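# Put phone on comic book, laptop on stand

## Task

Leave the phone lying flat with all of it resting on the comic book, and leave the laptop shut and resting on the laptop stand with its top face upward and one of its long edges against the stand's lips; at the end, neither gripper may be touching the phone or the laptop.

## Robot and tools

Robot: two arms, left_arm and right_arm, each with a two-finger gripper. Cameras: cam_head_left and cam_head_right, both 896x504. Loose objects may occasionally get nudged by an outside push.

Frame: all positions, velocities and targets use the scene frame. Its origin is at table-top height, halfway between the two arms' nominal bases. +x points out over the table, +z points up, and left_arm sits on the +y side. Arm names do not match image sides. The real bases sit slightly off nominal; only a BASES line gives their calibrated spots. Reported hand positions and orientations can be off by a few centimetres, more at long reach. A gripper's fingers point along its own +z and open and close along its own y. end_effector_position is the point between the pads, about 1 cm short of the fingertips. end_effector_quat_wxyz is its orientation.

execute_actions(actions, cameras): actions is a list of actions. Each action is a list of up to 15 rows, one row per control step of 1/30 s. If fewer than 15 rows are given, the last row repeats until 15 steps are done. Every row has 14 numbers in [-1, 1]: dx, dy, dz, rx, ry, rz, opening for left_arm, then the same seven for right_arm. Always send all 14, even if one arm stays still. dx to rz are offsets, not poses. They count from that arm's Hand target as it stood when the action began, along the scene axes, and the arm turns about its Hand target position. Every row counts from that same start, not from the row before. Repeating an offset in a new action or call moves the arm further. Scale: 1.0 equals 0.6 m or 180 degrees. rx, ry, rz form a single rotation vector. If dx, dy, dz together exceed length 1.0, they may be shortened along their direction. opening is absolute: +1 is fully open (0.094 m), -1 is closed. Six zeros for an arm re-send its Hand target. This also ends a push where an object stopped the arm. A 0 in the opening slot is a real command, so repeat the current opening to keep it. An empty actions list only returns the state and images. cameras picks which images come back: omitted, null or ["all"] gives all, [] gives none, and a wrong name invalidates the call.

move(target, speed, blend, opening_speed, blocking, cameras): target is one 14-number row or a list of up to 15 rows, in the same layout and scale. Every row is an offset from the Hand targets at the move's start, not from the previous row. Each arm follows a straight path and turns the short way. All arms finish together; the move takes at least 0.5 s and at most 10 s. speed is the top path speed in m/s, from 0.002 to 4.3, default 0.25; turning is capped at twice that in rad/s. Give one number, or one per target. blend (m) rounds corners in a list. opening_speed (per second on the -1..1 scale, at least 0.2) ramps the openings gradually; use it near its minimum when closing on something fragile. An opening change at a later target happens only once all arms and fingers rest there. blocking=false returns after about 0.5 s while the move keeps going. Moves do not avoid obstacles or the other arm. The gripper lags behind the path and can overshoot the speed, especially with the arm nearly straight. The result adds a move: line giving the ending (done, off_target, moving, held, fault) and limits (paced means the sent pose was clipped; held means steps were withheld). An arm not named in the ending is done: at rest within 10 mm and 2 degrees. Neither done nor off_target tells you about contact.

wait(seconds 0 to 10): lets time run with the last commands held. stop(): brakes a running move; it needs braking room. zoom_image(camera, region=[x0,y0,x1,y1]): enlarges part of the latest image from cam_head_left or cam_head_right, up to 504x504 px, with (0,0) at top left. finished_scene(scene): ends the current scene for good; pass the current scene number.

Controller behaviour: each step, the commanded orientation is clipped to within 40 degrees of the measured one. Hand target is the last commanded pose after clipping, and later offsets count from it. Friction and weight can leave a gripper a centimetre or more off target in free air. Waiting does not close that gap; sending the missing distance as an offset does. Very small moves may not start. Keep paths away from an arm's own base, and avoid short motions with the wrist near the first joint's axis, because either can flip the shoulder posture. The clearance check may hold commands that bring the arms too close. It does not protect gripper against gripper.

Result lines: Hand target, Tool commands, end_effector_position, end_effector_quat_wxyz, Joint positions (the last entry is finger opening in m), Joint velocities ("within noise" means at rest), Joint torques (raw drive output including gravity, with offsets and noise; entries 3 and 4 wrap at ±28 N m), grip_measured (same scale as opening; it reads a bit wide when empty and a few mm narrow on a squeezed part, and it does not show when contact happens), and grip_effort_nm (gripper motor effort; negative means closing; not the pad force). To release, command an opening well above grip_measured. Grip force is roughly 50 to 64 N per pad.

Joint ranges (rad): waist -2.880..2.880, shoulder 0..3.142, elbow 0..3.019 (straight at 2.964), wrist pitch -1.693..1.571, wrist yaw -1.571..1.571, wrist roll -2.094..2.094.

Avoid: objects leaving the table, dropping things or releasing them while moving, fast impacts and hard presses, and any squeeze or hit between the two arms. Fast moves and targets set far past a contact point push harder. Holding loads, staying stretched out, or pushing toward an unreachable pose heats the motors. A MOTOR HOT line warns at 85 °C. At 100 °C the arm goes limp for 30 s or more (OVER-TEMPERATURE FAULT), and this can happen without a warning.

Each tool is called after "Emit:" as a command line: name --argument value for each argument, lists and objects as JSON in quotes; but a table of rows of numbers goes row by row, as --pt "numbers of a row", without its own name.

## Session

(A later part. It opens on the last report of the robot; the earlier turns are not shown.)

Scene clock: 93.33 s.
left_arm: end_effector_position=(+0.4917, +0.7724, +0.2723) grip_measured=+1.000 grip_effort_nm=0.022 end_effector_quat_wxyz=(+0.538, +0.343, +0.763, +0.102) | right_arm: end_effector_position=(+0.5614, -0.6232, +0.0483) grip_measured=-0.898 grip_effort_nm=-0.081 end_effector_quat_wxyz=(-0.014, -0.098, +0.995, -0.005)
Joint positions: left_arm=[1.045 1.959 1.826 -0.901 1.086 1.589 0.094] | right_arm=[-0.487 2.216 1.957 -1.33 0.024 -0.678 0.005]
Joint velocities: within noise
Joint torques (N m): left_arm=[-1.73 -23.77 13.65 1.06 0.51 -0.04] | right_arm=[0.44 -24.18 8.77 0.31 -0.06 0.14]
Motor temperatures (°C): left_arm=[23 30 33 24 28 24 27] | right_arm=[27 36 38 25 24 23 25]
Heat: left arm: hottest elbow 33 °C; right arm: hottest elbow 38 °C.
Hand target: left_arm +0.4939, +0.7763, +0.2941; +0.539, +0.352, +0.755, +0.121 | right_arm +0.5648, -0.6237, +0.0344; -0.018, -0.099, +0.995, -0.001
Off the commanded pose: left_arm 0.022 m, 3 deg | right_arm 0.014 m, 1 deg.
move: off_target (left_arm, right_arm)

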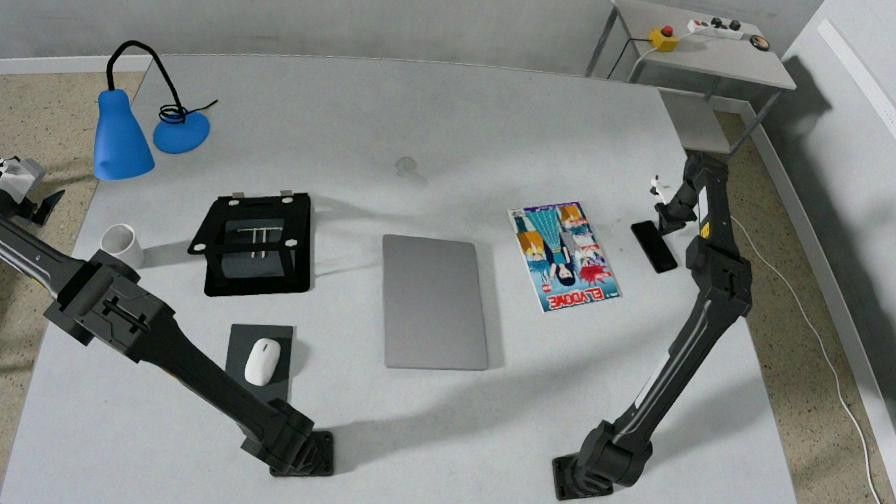

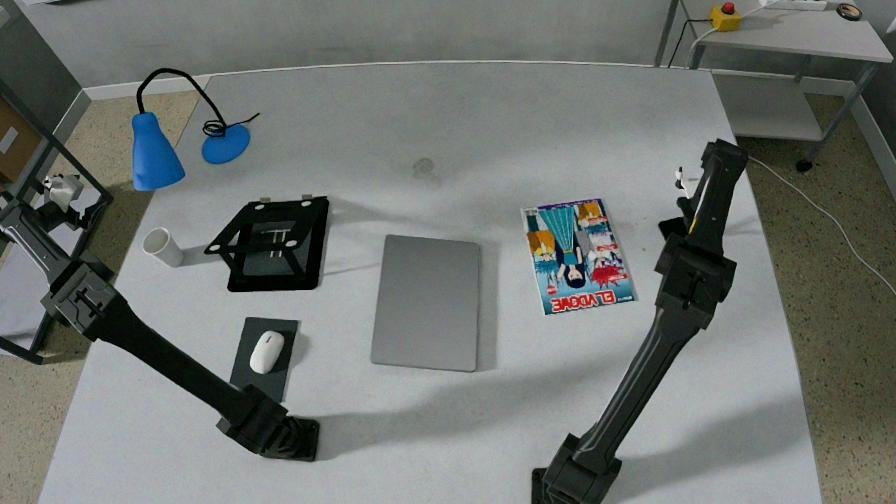

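Emit:
move --pt "0 0 0 0 0 0 1 0 0 0.1 0 0 0 -0.9" --pt "0 0 0 0 0 0 1 -0.017 0.013 0.05 0 0 0.042 1"

Emit:
zoom_image --camera "cam_head_left" --region '[600, 150, 750, 300]'

Emit:
zoom_image --camera "cam_head_right" --region '[600, 150, 750, 300]'

Scene clock: 107.80 s.
left_arm: end_effector_position=(+0.4917, +0.7724, +0.2723) grip_measured=+1.000 grip_effort_nm=0.022 end_effector_quat_wxyz=(+0.538, +0.343, +0.763, +0.102) | right_arm: end_effector_position=(+0.5533, -0.6192, +0.0536) grip_measured=+0.998 grip_effort_nm=0.066 end_effector_quat_wxyz=(-0.027, -0.158, +0.987, +0.004)
Joint positions: left_arm=[1.045 1.959 1.826 -0.901 1.086 1.589 0.094] | right_arm=[-0.487 2.207 1.954 -1.365 0.026 -0.799 0.094]
Joint velocities: within noise
Joint torques (N m): left_arm=[-1.61 -23.47 13.81 1.02 0.52 -0.07] | right_arm=[0.73 -28.34 6.94 0.4 0 0.08]
Motor temperatures (°C): left_arm=[23 30 34 24 28 24 27] | right_arm=[27 36 38 25 24 23 25]
Heat: left arm: hottest elbow 34 °C; right arm: hottest elbow 38 °C.
Hand target: left_arm +0.4939, +0.7763, +0.2941; +0.539, +0.352, +0.755, +0.121 | right_arm +0.5548, -0.6159, +0.0645; -0.018, -0.164, +0.986, -0.003
Off the commanded pose: left_arm 0.022 m, 3 deg | right_arm 0.011 m, 1 deg.
move: off_target (left_arm, right_arm); target 2's new opening was sent with right_arm's hand 0.011 m and 1 deg from that target

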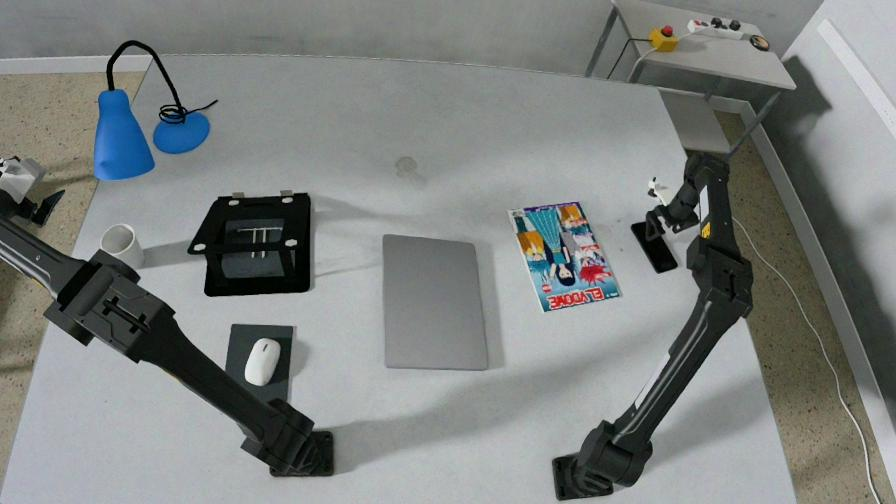

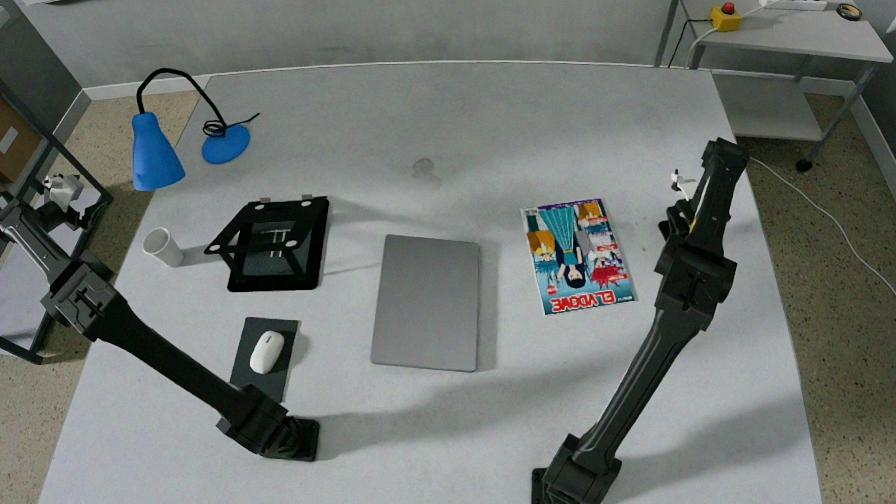

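Scaled by 3.360.

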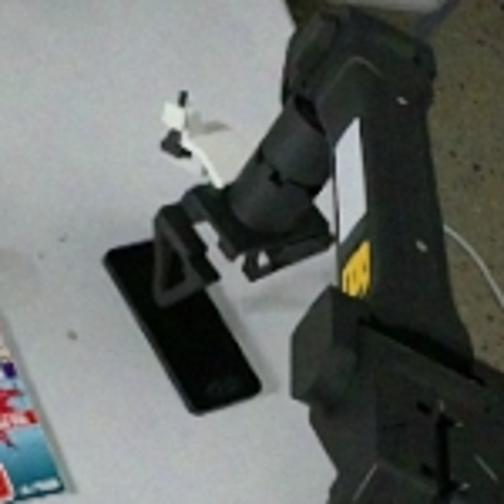

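Scaled by 3.360.

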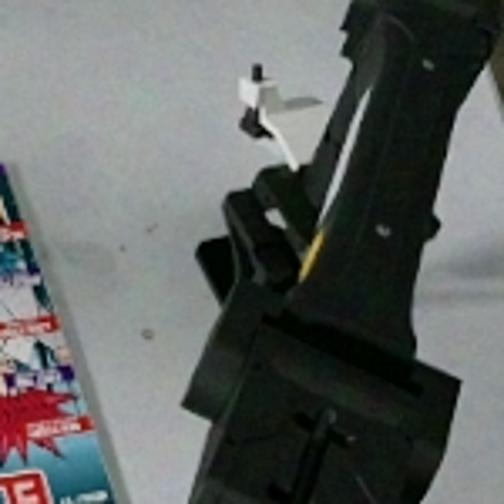

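Emit:
move --target '[0,0,0,0,0,0,1, 0,0.003,-0.092,0,0,0,1]' --speed 0.1

Emit:
zoom_image --camera "cam_head_left" --region '[600, 150, 750, 300]'

Scene clock: 112.17 s.
left_arm: end_effector_position=(+0.4917, +0.7724, +0.2723) grip_measured=+1.000 grip_effort_nm=0.022 end_effector_quat_wxyz=(+0.538, +0.343, +0.763, +0.102) | right_arm: end_effector_position=(+0.5558, -0.6205, +0.0272) grip_measured=+0.999 grip_effort_nm=0.066 end_effector_quat_wxyz=(-0.009, -0.158, +0.987, -0.009)
Joint positions: left_arm=[1.045 1.959 1.826 -0.901 1.086 1.589 0.094] | right_arm=[-0.487 2.206 1.881 -1.249 0.026 -0.799 0.094]
Joint velocities: within noise
Joint torques (N m): left_arm=[-1.08 -23.36 13.79 1.24 0.55 0.03] | right_arm=[0.97 -24.53 6.91 0.49 0 0.11]
Motor temperatures (°C): left_arm=[23 31 34 24 28 24 27] | right_arm=[27 37 37 25 24 23 25]
Heat: left arm: hottest elbow 34 °C; right arm: hottest shoulder 37 °C.
Hand target: left_arm +0.4939, +0.7763, +0.2941; +0.539, +0.352, +0.755, +0.121 | right_arm +0.5547, -0.6141, +0.0093; -0.018, -0.165, +0.986, -0.003
Off the commanded pose: left_arm 0.022 m, 3 deg | right_arm 0.019 m, 1 deg.
move: off_target (left_arm, right_arm)

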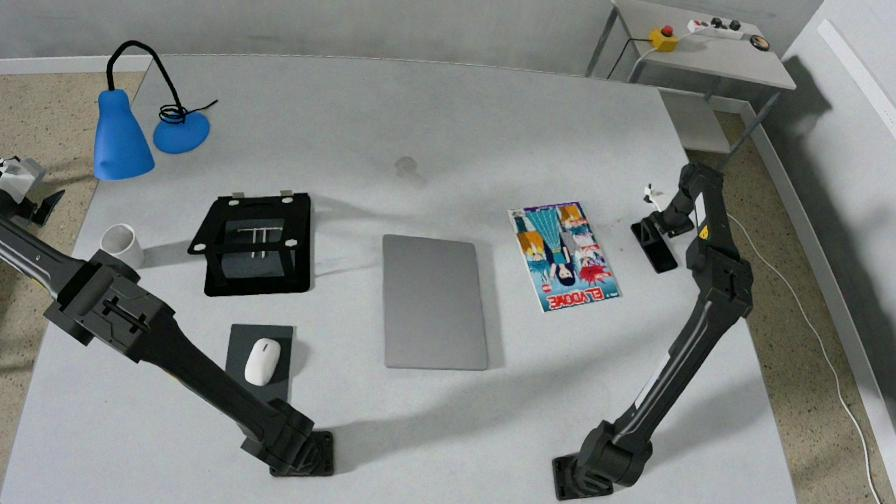

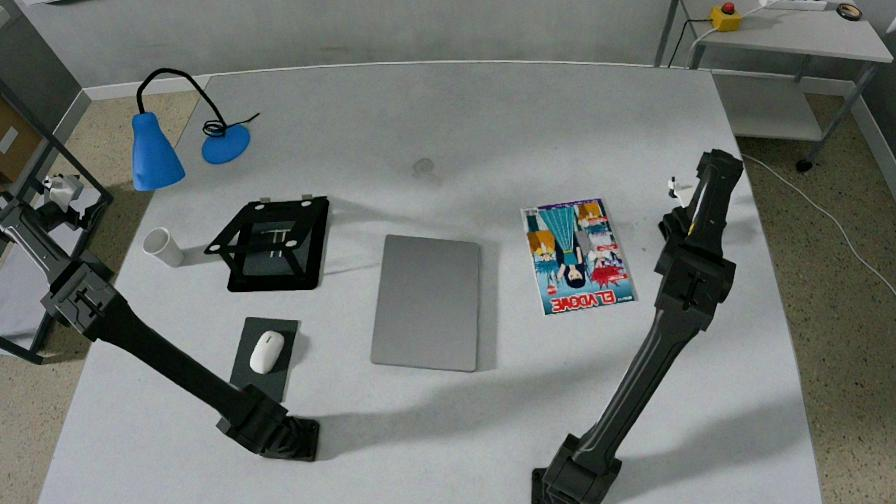

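Scaled by 3.360.

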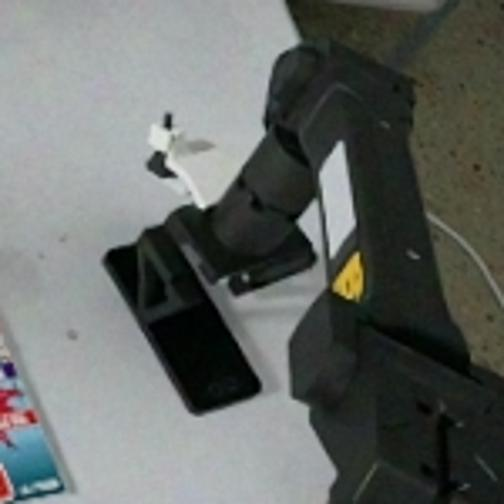

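Emit:
move --target '[0,0,0,0,0,0,1, 0,0.0,-0.022,0,0,0,1]' --speed 0.08 --cameras '[]'

Scene clock: 115.90 s.
left_arm: end_effector_position=(+0.4917, +0.7724, +0.2723) grip_measured=+1.000 grip_effort_nm=0.022 end_effector_quat_wxyz=(+0.538, +0.343, +0.763, +0.102) | right_arm: end_effector_position=(+0.5575, -0.6214, +0.0251) grip_measured=+0.999 grip_effort_nm=0.066 end_effector_quat_wxyz=(-0.005, -0.159, +0.987, -0.013)
Joint positions: left_arm=[1.045 1.959 1.826 -0.901 1.086 1.589 0.094] | right_arm=[-0.487 2.206 1.875 -1.232 0.026 -0.8 0.094]
Joint velocities: within noise
Joint torques (N m): left_arm=[-2.14 -23.65 13.53 1.21 0.48 -0.07] | right_arm=[0.97 -23.65 6.31 0.8 0.03 0.12]
Motor temperatures (°C): left_arm=[23 31 34 24 28 24 27] | right_arm=[27 36 36 25 24 23 25]
Heat: left arm: hottest elbow 34 °C; right arm: hottest shoulder 36 °C.
Hand target: left_arm +0.4939, +0.7763, +0.2941; +0.539, +0.352, +0.755, +0.121 | right_arm +0.5547, -0.6141, -0.0039; -0.018, -0.164, +0.986, -0.003
Off the commanded pose: left_arm 0.022 m, 3 deg | right_arm 0.030 m, 2 deg.
move: off_target (left_arm, right_arm)
No camera images: "cameras" was empty.

Emit:
execute_actions --actions '[]'

Emit:
zoom_image --camera "cam_head_left" --region '[620, 190, 710, 280]'

Scene clock: 118.07 s.
left_arm: end_effector_position=(+0.4917, +0.7724, +0.2723) grip_measured=+1.000 grip_effort_nm=0.022 end_effector_quat_wxyz=(+0.538, +0.343, +0.763, +0.102) | right_arm: end_effector_position=(+0.5575, -0.6214, +0.0251) grip_measured=+0.999 grip_effort_nm=0.066 end_effector_quat_wxyz=(-0.005, -0.159, +0.987, -0.013)
Joint positions: left_arm=[1.045 1.959 1.826 -0.901 1.086 1.589 0.094] | right_arm=[-0.487 2.206 1.875 -1.232 0.026 -0.802 0.094]
Joint velocities: within noise
Joint torques (N m): left_arm=[-2.32 -23.82 13.74 1.07 0.56 -0.04] | right_arm=[0.97 -23.47 6.35 0.84 0 0.12]
Motor temperatures (°C): left_arm=[23 31 34 24 28 24 27] | right_arm=[27 36 36 25 24 23 25]
Heat: left arm: hottest elbow 34 °C; right arm: hottest shoulder 36 °C.
Hand target: left_arm +0.4939, +0.7763, +0.2941; +0.539, +0.352, +0.755, +0.121 | right_arm +0.5546, -0.6140, -0.0039; -0.018, -0.165, +0.986, -0.003
Tool commands: left_gripper/opening=+1.0 right_gripper/opening=+1.0
Off the commanded pose: left_arm 0.022 m, 3 deg | right_arm 0.030 m, 2 deg.

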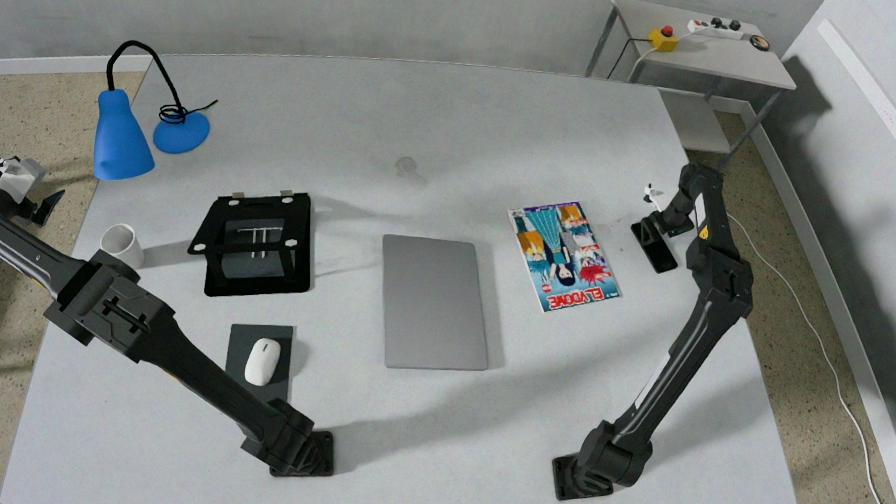

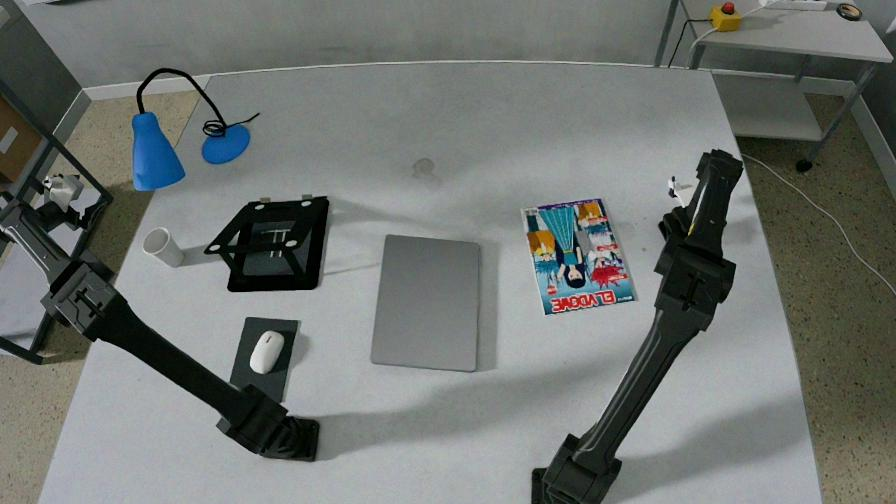

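Scaled by 5.600.

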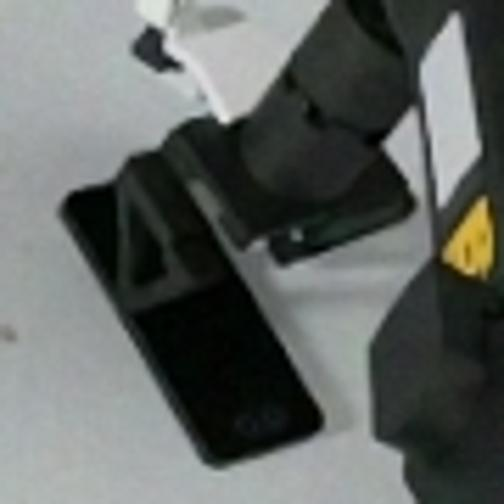

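Emit:
move --pt "0 0 0 0 0 0 1 0 0 0.04 0 0 0 1" --pt "0 0 0 0 0 0 1 0 0.018 0.04 0 0 0 1" --pt "0 0 0 0 0 0 1 0 0.018 -0.002 0 0 0 1" --speed 0.08

Emit:
zoom_image --camera "cam_head_left" --region '[620, 190, 710, 280]'

Scene clock: 122.73 s.
left_arm: end_effector_position=(+0.4917, +0.7724, +0.2723) grip_measured=+1.000 grip_effort_nm=0.022 end_effector_quat_wxyz=(+0.538, +0.343, +0.763, +0.102) | right_arm: end_effector_position=(+0.5563, -0.6129, +0.0170) grip_measured=+0.999 grip_effort_nm=0.061 end_effector_quat_wxyz=(-0.009, -0.163, +0.987, -0.011)
Joint positions: left_arm=[1.045 1.959 1.826 -0.901 1.086 1.589 0.094] | right_arm=[-0.476 2.206 1.852 -1.219 0.027 -0.797 0.094]
Joint velocities: within noise
Joint torques (N m): left_arm=[-1.55 -23.82 13.76 1.03 0.52 -0.06] | right_arm=[1.14 -24.12 6.26 0.76 -0.05 0.23]
Motor temperatures (°C): left_arm=[23 31 34 24 28 24 27] | right_arm=[27 36 36 25 24 23 25]
Heat: left arm: hottest elbow 34 °C; right arm: hottest shoulder 36 °C.
Hand target: left_arm +0.4939, +0.7763, +0.2941; +0.539, +0.352, +0.755, +0.121 | right_arm +0.5548, -0.6032, -0.0050; -0.018, -0.165, +0.986, -0.003
Off the commanded pose: left_arm 0.022 m, 3 deg | right_arm 0.024 m, 1 deg.
move: off_target (left_arm, right_arm)

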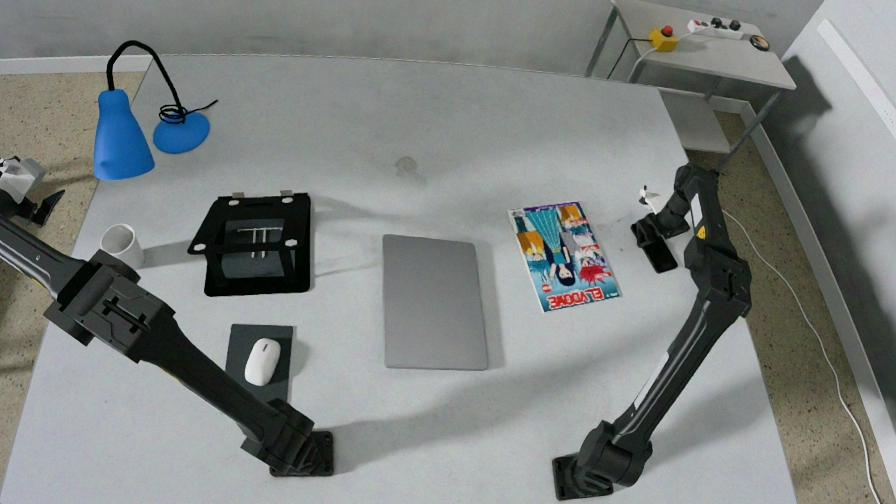

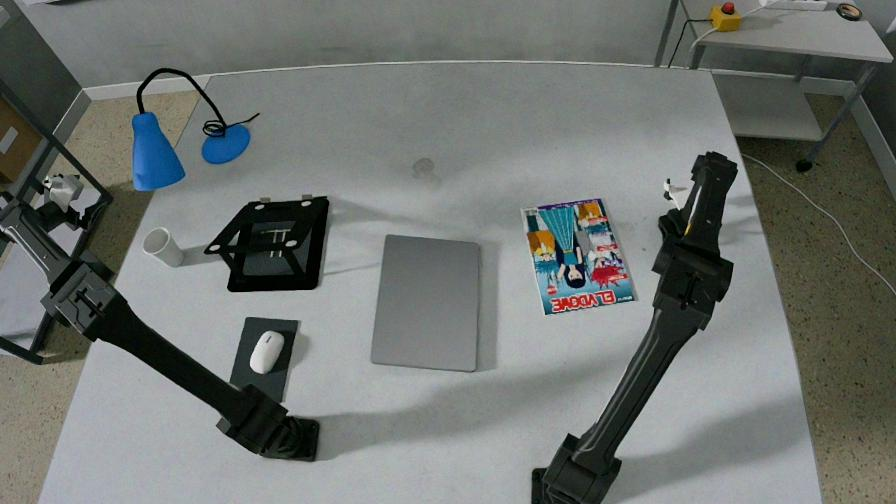

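Scaled by 5.600.

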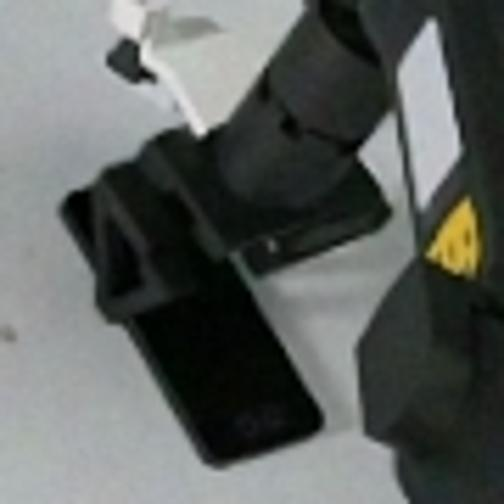

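Emit:
move --target '[0,0,0,0,0,0,1, 0,0,-0.012,0,0,0,1]' --speed 0.06 --cameras '[]'

Emit:
move --target '[0,0,0,0,0,0,1, 0,0,0,0,0,0,0.25]' --opening_speed 0.4 --cameras '[]'

Emit:
zoom_image --camera "cam_head_left" --region '[620, 190, 710, 280]'

Scene clock: 126.77 s.
left_arm: end_effector_position=(+0.4917, +0.7724, +0.2723) grip_measured=+1.000 grip_effort_nm=0.022 end_effector_quat_wxyz=(+0.538, +0.343, +0.763, +0.102) | right_arm: end_effector_position=(+0.5561, -0.6126, +0.0159) grip_measured=+0.999 grip_effort_nm=0.056 end_effector_quat_wxyz=(-0.008, -0.163, +0.987, -0.010)
Joint positions: left_arm=[1.045 1.959 1.826 -0.901 1.086 1.589 0.094] | right_arm=[-0.476 2.206 1.849 -1.215 0.027 -0.797 0.094]
Joint velocities: within noise
Joint torques (N m): left_arm=[-1.2 -24.12 13.79 1.11 0.49 0.02] | right_arm=[1.26 -23.53 5.93 1.13 -0.04 0.23]
Motor temperatures (°C): left_arm=[23 31 34 24 28 24 27] | right_arm=[27 36 35 25 24 23 25]
Heat: left arm: hottest elbow 34 °C; right arm: hottest shoulder 36 °C.
Hand target: left_arm +0.4939, +0.7763, +0.2941; +0.539, +0.352, +0.755, +0.121 | right_arm +0.5548, -0.6032, -0.0122; -0.018, -0.165, +0.986, -0.003
Off the commanded pose: left_arm 0.022 m, 3 deg | right_arm 0.030 m, 1 deg.
move: off_target (left_arm, right_arm)
No camera images: "cameras" was empty.

Scene clock: 128.87 s.
left_arm: end_effector_position=(+0.4917, +0.7724, +0.2723) grip_measured=+1.000 grip_effort_nm=0.022 end_effector_quat_wxyz=(+0.538, +0.343, +0.763, +0.102) | right_arm: end_effector_position=(+0.5568, -0.6097, +0.0152) grip_measured=+0.535 grip_effort_nm=-1.038 end_effector_quat_wxyz=(-0.007, -0.164, +0.986, -0.008)
Joint positions: left_arm=[1.045 1.959 1.826 -0.901 1.086 1.589 0.094] | right_arm=[-0.473 2.206 1.847 -1.214 0.021 -0.797 0.072]
Joint velocities: within noise
Joint torques (N m): left_arm=[-2.14 -23.71 13.61 1.02 0.51 -0.03] | right_arm=[0.97 -23.41 6.11 1.05 0.14 0.22]
Motor temperatures (°C): left_arm=[23 31 34 24 28 24 27] | right_arm=[27 36 35 25 24 23 25]
Heat: left arm: hottest elbow 34 °C; right arm: hottest shoulder 36 °C.
Hand target: left_arm +0.4939, +0.7763, +0.2941; +0.539, +0.352, +0.755, +0.121 | right_arm +0.5546, -0.6032, -0.0124; -0.018, -0.164, +0.986, -0.003
Off the commanded pose: left_arm 0.022 m, 3 deg | right_arm 0.028 m, 1 deg.
move: off_target (left_arm, right_arm)
No camera images: "cameras" was empty.

Scaled by 5.600.

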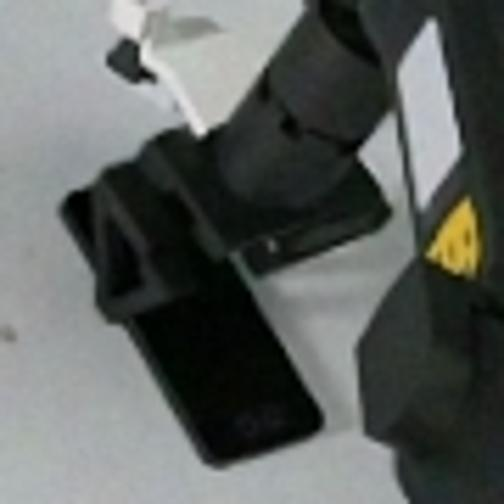

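Emit:
move --pt "0 0 0 0 0 0 1 0 0 0.12 0 0 0 0.25" --pt "0 0 0 0 0 0 1 -0.04 0.37 0.12 0 0 -0.04 0.25" --speed 0.2 --blend 0.02

Emit:
zoom_image --camera "cam_head_left" --region '[490, 150, 670, 330]'

Emit:
zoom_image --camera "cam_head_right" --region '[490, 150, 670, 330]'

Scene clock: 135.97 s.
left_arm: end_effector_position=(+0.4917, +0.7724, +0.2723) grip_measured=+1.000 grip_effort_nm=0.022 end_effector_quat_wxyz=(+0.538, +0.343, +0.763, +0.102) | right_arm: end_effector_position=(+0.5297, -0.3804, +0.0438) grip_measured=+0.534 grip_effort_nm=-1.043 end_effector_quat_wxyz=(-0.034, -0.106, +0.994, +0.004)
Joint positions: left_arm=[1.045 1.959 1.826 -0.901 1.086 1.589 0.094] | right_arm=[-0.128 1.978 1.539 -1.2 0.008 -0.336 0.072]
Joint velocities: within noise
Joint torques (N m): left_arm=[-1.79 -23.18 13.46 0.88 0.53 -0.02] | right_arm=[0.38 -25.11 6.65 0.29 0.1 0.26]
Motor temperatures (°C): left_arm=[23 31 34 24 28 24 27] | right_arm=[27 36 34 25 24 23 26]
Heat: left arm: hottest elbow 34 °C; right arm: hottest shoulder 36 °C.
Hand target: left_arm +0.4939, +0.7763, +0.2941; +0.539, +0.352, +0.755, +0.121 | right_arm +0.5307, -0.3811, +0.0596; -0.018, -0.102, +0.995, -0.001
Off the commanded pose: left_arm 0.022 m, 3 deg | right_arm 0.016 m, 2 deg.
move: off_target (left_arm, right_arm)

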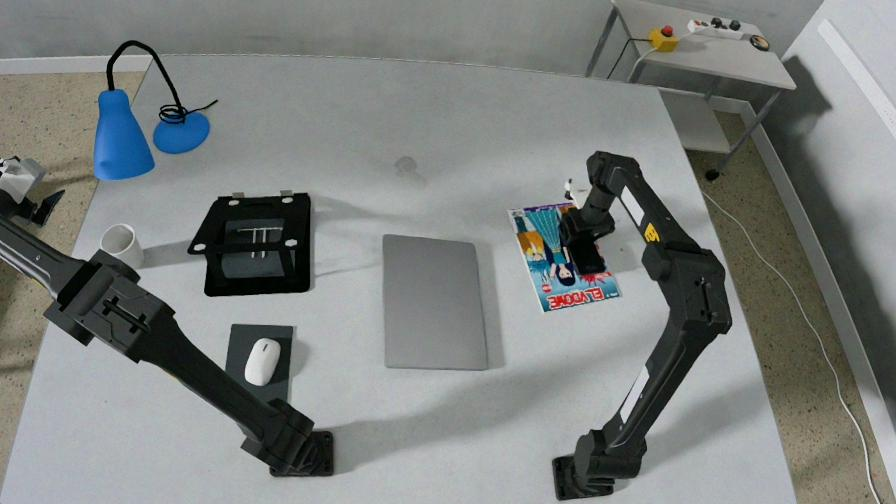

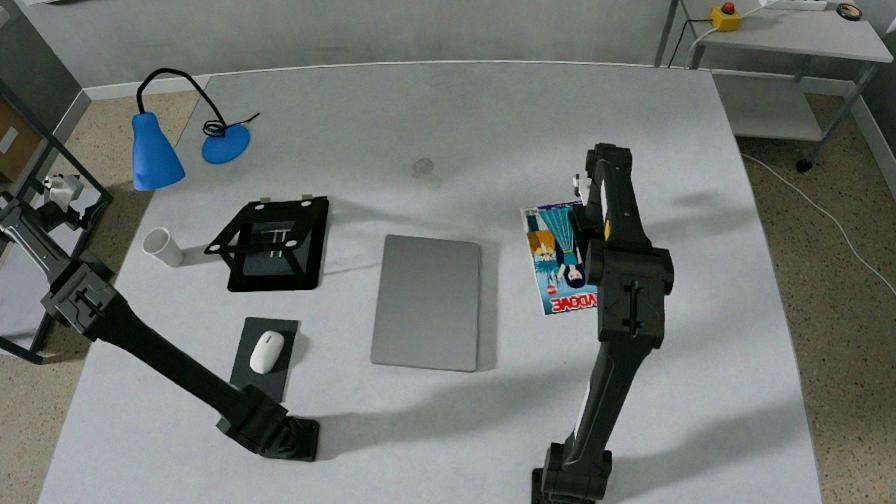

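Scaled by 2.800.

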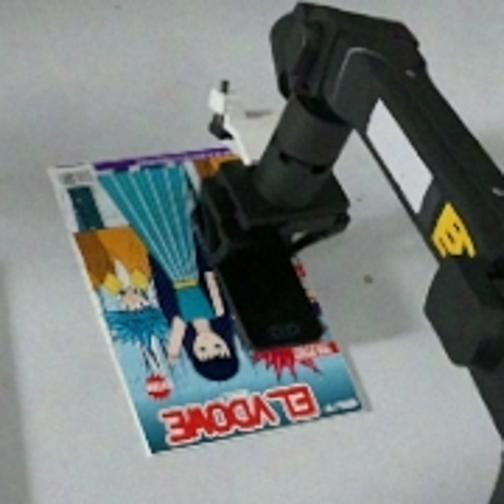

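Scaled by 2.800.

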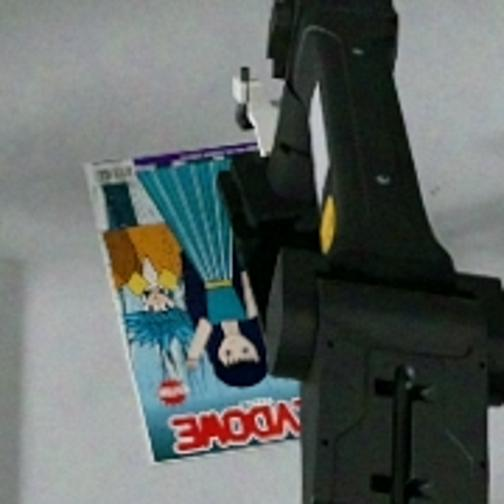

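Emit:
move --pt "0 0 0 0 0 0 1 -0.018 0.055 0.0 0 0 0 0.25" --pt "0 0 0 0 0 0 1 -0.018 0.055 -0.03 0 0 0 0.25" --speed 0.08

Emit:
zoom_image --camera "cam_head_left" --region '[490, 150, 670, 330]'

Scene clock: 140.47 s.
left_arm: end_effector_position=(+0.4917, +0.7724, +0.2723) grip_measured=+1.000 grip_effort_nm=0.027 end_effector_quat_wxyz=(+0.538, +0.343, +0.763, +0.102) | right_arm: end_effector_position=(+0.5190, -0.3505, +0.0345) grip_measured=+0.534 grip_effort_nm=-1.038 end_effector_quat_wxyz=(-0.028, -0.104, +0.994, +0.001)
Joint positions: left_arm=[1.045 1.959 1.826 -0.901 1.086 1.589 0.094] | right_arm=[-0.077 1.948 1.465 -1.142 0.008 -0.28 0.072]
Joint velocities: within noise
Joint torques (N m): left_arm=[-1.79 -23.71 13.78 1.13 0.48 -0.05] | right_arm=[0.79 -23.47 6.72 0.27 0.06 0.2]
Motor temperatures (°C): left_arm=[23 31 34 24 28 24 27] | right_arm=[27 37 34 25 24 23 26]
Heat: left arm: hottest elbow 34 °C; right arm: hottest shoulder 37 °C.
Hand target: left_arm +0.4939, +0.7763, +0.2941; +0.539, +0.352, +0.755, +0.121 | right_arm +0.5199, -0.3482, +0.0416; -0.018, -0.102, +0.995, -0.001
Off the commanded pose: left_arm 0.022 m, 3 deg | right_arm 0.008 m, 1 deg.
move: off_target (left_arm)

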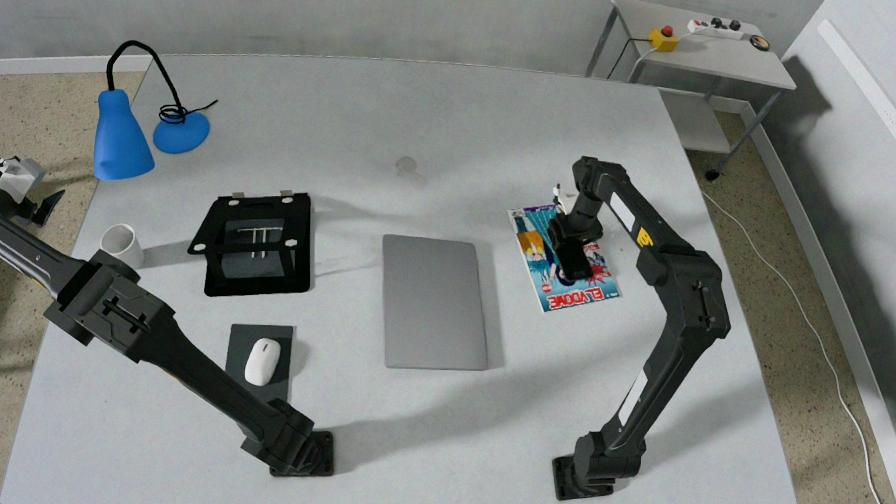

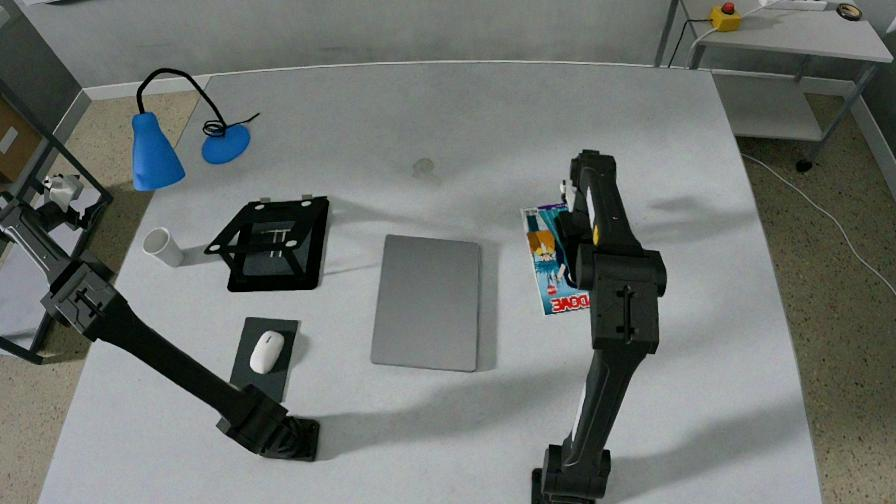

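Scaled by 2.800.

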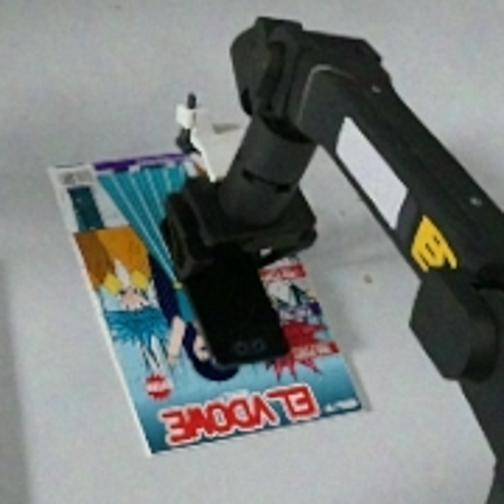

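Emit:
move --target '[0,0,0,0,0,0,1, 0,0.005,-0.033,0,0,0,0.25]' --speed 0.05

Emit:
zoom_image --camera "cam_head_left" --region '[490, 150, 670, 330]'

Scene clock: 143.03 s.
left_arm: end_effector_position=(+0.4917, +0.7724, +0.2723) grip_measured=+1.000 grip_effort_nm=0.017 end_effector_quat_wxyz=(+0.538, +0.343, +0.763, +0.102) | right_arm: end_effector_position=(+0.5211, -0.3506, +0.0275) grip_measured=+0.534 grip_effort_nm=-1.043 end_effector_quat_wxyz=(-0.016, -0.101, +0.995, -0.001)
Joint positions: left_arm=[1.045 1.959 1.826 -0.901 1.086 1.589 0.094] | right_arm=[-0.077 1.948 1.445 -1.099 0.008 -0.274 0.072]
Joint velocities: within noise
Joint torques (N m): left_arm=[-1.61 -23.18 13.55 1.25 0.5 -0.07] | right_arm=[1.08 -20.95 6.63 0.32 0.05 0.21]
Motor temperatures (°C): left_arm=[23 31 34 24 28 24 27] | right_arm=[27 37 34 25 24 23 26]
Heat: left arm: hottest elbow 34 °C; right arm: hottest shoulder 37 °C.
Hand target: left_arm +0.4939, +0.7763, +0.2941; +0.539, +0.352, +0.755, +0.121 | right_arm +0.5198, -0.3452, +0.0218; -0.018, -0.102, +0.995, -0.001
Off the commanded pose: left_arm 0.022 m, 3 deg | right_arm 0.008 m, 0 deg.
move: off_target (left_arm)

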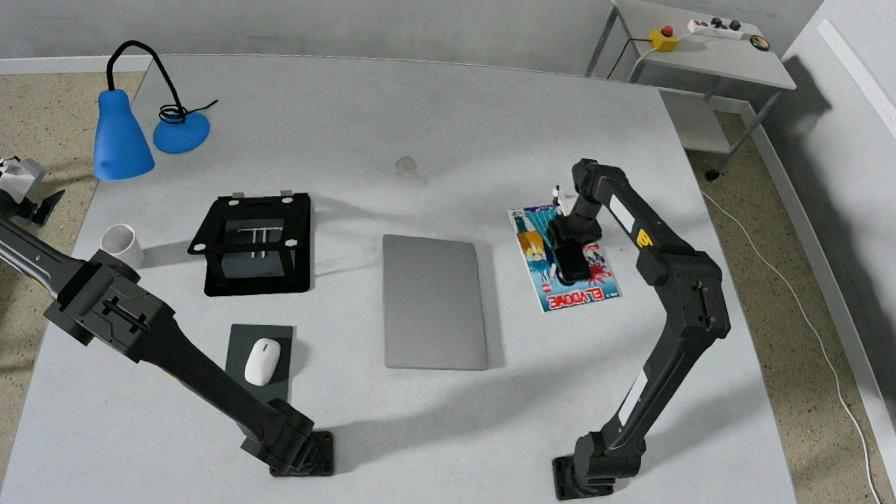

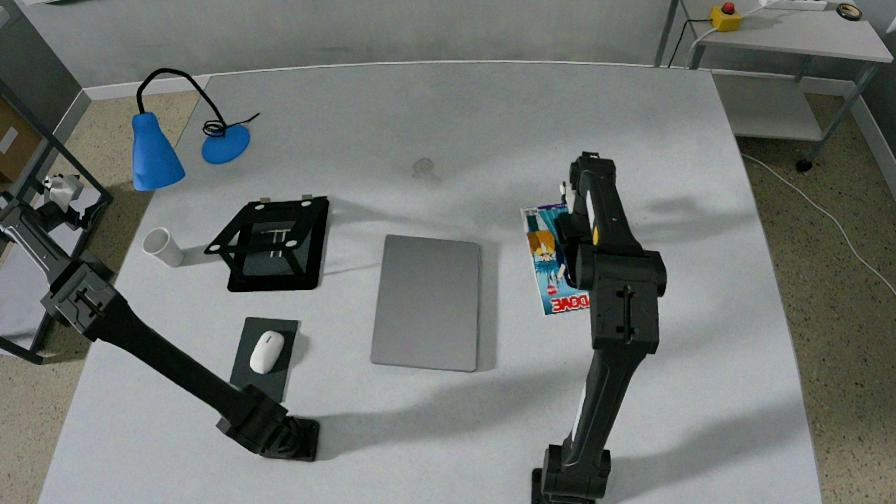

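Scaled by 2.800.

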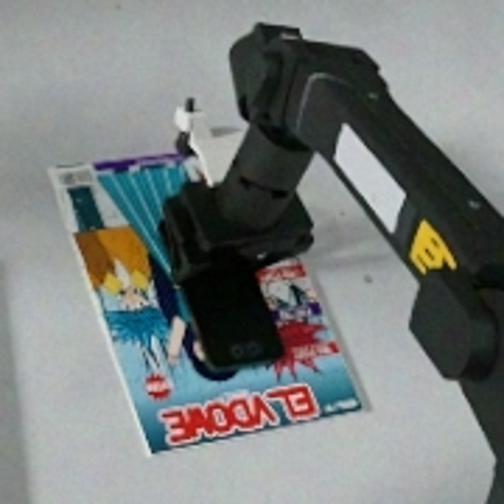

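Emit:
move --target '[0,0,0,0,0,0,1, 0,0,-0.017,0,0,0,0.25]' --speed 0.05

Emit:
zoom_image --camera "cam_head_left" --region '[490, 150, 670, 330]'

Scene clock: 146.63 s.
left_arm: end_effector_position=(+0.4917, +0.7724, +0.2723) grip_measured=+1.000 grip_effort_nm=0.022 end_effector_quat_wxyz=(+0.538, +0.343, +0.763, +0.102) | right_arm: end_effector_position=(+0.5222, -0.3507, +0.0240) grip_measured=+0.534 grip_effort_nm=-1.038 end_effector_quat_wxyz=(-0.010, -0.101, +0.995, -0.002)
Joint positions: left_arm=[1.045 1.959 1.826 -0.901 1.086 1.589 0.094] | right_arm=[-0.077 1.948 1.435 -1.076 0.008 -0.274 0.072]
Joint velocities: within noise
Joint torques (N m): left_arm=[-0.85 -23.53 13.85 1.02 0.5 0.02] | right_arm=[1.2 -19.9 6.63 0.42 0.06 0.22]
Motor temperatures (°C): left_arm=[23 31 34 24 28 24 27] | right_arm=[27 36 34 25 24 23 26]
Heat: left arm: hottest elbow 34 °C; right arm: hottest shoulder 36 °C.
Hand target: left_arm +0.4939, +0.7763, +0.2941; +0.539, +0.352, +0.755, +0.121 | right_arm +0.5200, -0.3452, +0.0117; -0.018, -0.102, +0.995, -0.001
Off the commanded pose: left_arm 0.022 m, 3 deg | right_arm 0.014 m, 1 deg.
move: off_target (left_arm, right_arm)

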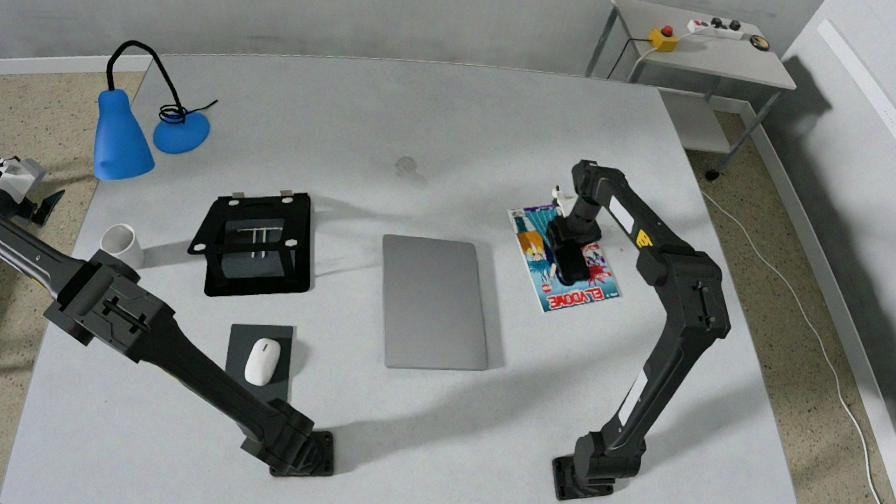

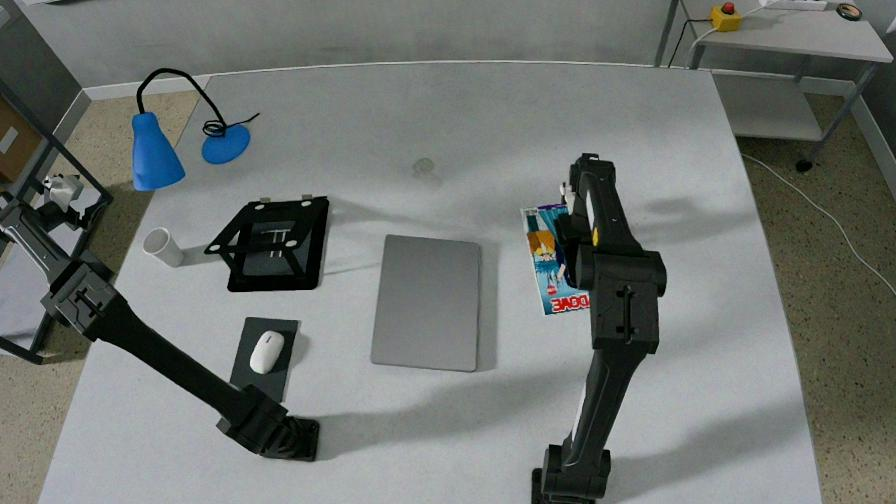

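Scaled by 2.800.

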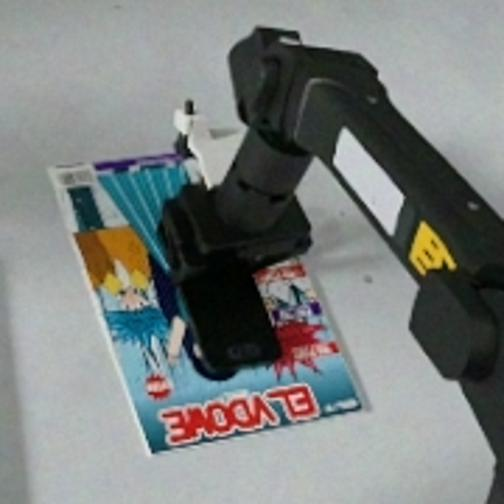

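Emit:
move --target '[0,0,0,0,0,0,1, 0,0,-0.012,0,0,0,0.25]' --speed 0.05 --cameras '[]'

Emit:
move --target '[0,0,0,0,0,0,1, 0,0,-0.008,0,0,0,0.25]' --speed 0.05 --cameras '[]'

Scene clock: 150.53 s.
left_arm: end_effector_position=(+0.4917, +0.7724, +0.2723) grip_measured=+1.000 grip_effort_nm=0.022 end_effector_quat_wxyz=(+0.538, +0.343, +0.763, +0.102) | right_arm: end_effector_position=(+0.5235, -0.3508, +0.0196) grip_measured=+0.534 grip_effort_nm=-1.038 end_effector_quat_wxyz=(-0.008, -0.101, +0.995, -0.003)
Joint positions: left_arm=[1.045 1.959 1.826 -0.901 1.086 1.589 0.094] | right_arm=[-0.077 1.954 1.431 -1.062 0.008 -0.273 0.072]
Joint velocities: within noise
Joint torques (N m): left_arm=[-1.85 -22.89 13.75 1.06 0.49 -0.07] | right_arm=[1.08 -20.31 6.48 0.38 0.04 0.2]
Motor temperatures (°C): left_arm=[23 31 34 24 28 24 27] | right_arm=[27 36 34 25 24 23 26]
Heat: left arm: hottest elbow 34 °C; right arm: hottest shoulder 36 °C.
Hand target: left_arm +0.4939, +0.7763, +0.2941; +0.539, +0.352, +0.755, +0.121 | right_arm +0.5198, -0.3452, +0.0045; -0.018, -0.102, +0.995, -0.001
Off the commanded pose: left_arm 0.022 m, 3 deg | right_arm 0.017 m, 1 deg.
move: off_target (left_arm, right_arm)
No camera images: "cameras" was empty.

Scene clock: 151.27 s.
left_arm: end_effector_position=(+0.4917, +0.7724, +0.2723) grip_measured=+1.000 grip_effort_nm=0.017 end_effector_quat_wxyz=(+0.538, +0.343, +0.763, +0.102) | right_arm: end_effector_position=(+0.5247, -0.3509, +0.0196) grip_measured=+0.534 grip_effort_nm=-1.038 end_effector_quat_wxyz=(-0.005, -0.101, +0.995, -0.003)
Joint positions: left_arm=[1.045 1.959 1.826 -0.901 1.086 1.589 0.094] | right_arm=[-0.077 1.954 1.431 -1.057 0.008 -0.273 0.072]
Joint velocities: within noise
Joint torques (N m): left_arm=[-1.9 -24.12 13.64 0.9 0.53 -0.03] | right_arm=[1.08 -19.25 6.09 0.73 0.06 0.21]
Motor temperatures (°C): left_arm=[23 31 34 24 28 24 27] | right_arm=[27 36 34 25 24 23 26]
Heat: left arm: hottest elbow 34 °C; right arm: hottest shoulder 36 °C.
Hand target: left_arm +0.4939, +0.7763, +0.2941; +0.539, +0.352, +0.755, +0.121 | right_arm +0.5198, -0.3452, -0.0003; -0.018, -0.102, +0.995, -0.001
Off the commanded pose: left_arm 0.022 m, 3 deg | right_arm 0.021 m, 2 deg.
move: off_target (left_arm, right_arm)
No camera images: "cameras" was empty.


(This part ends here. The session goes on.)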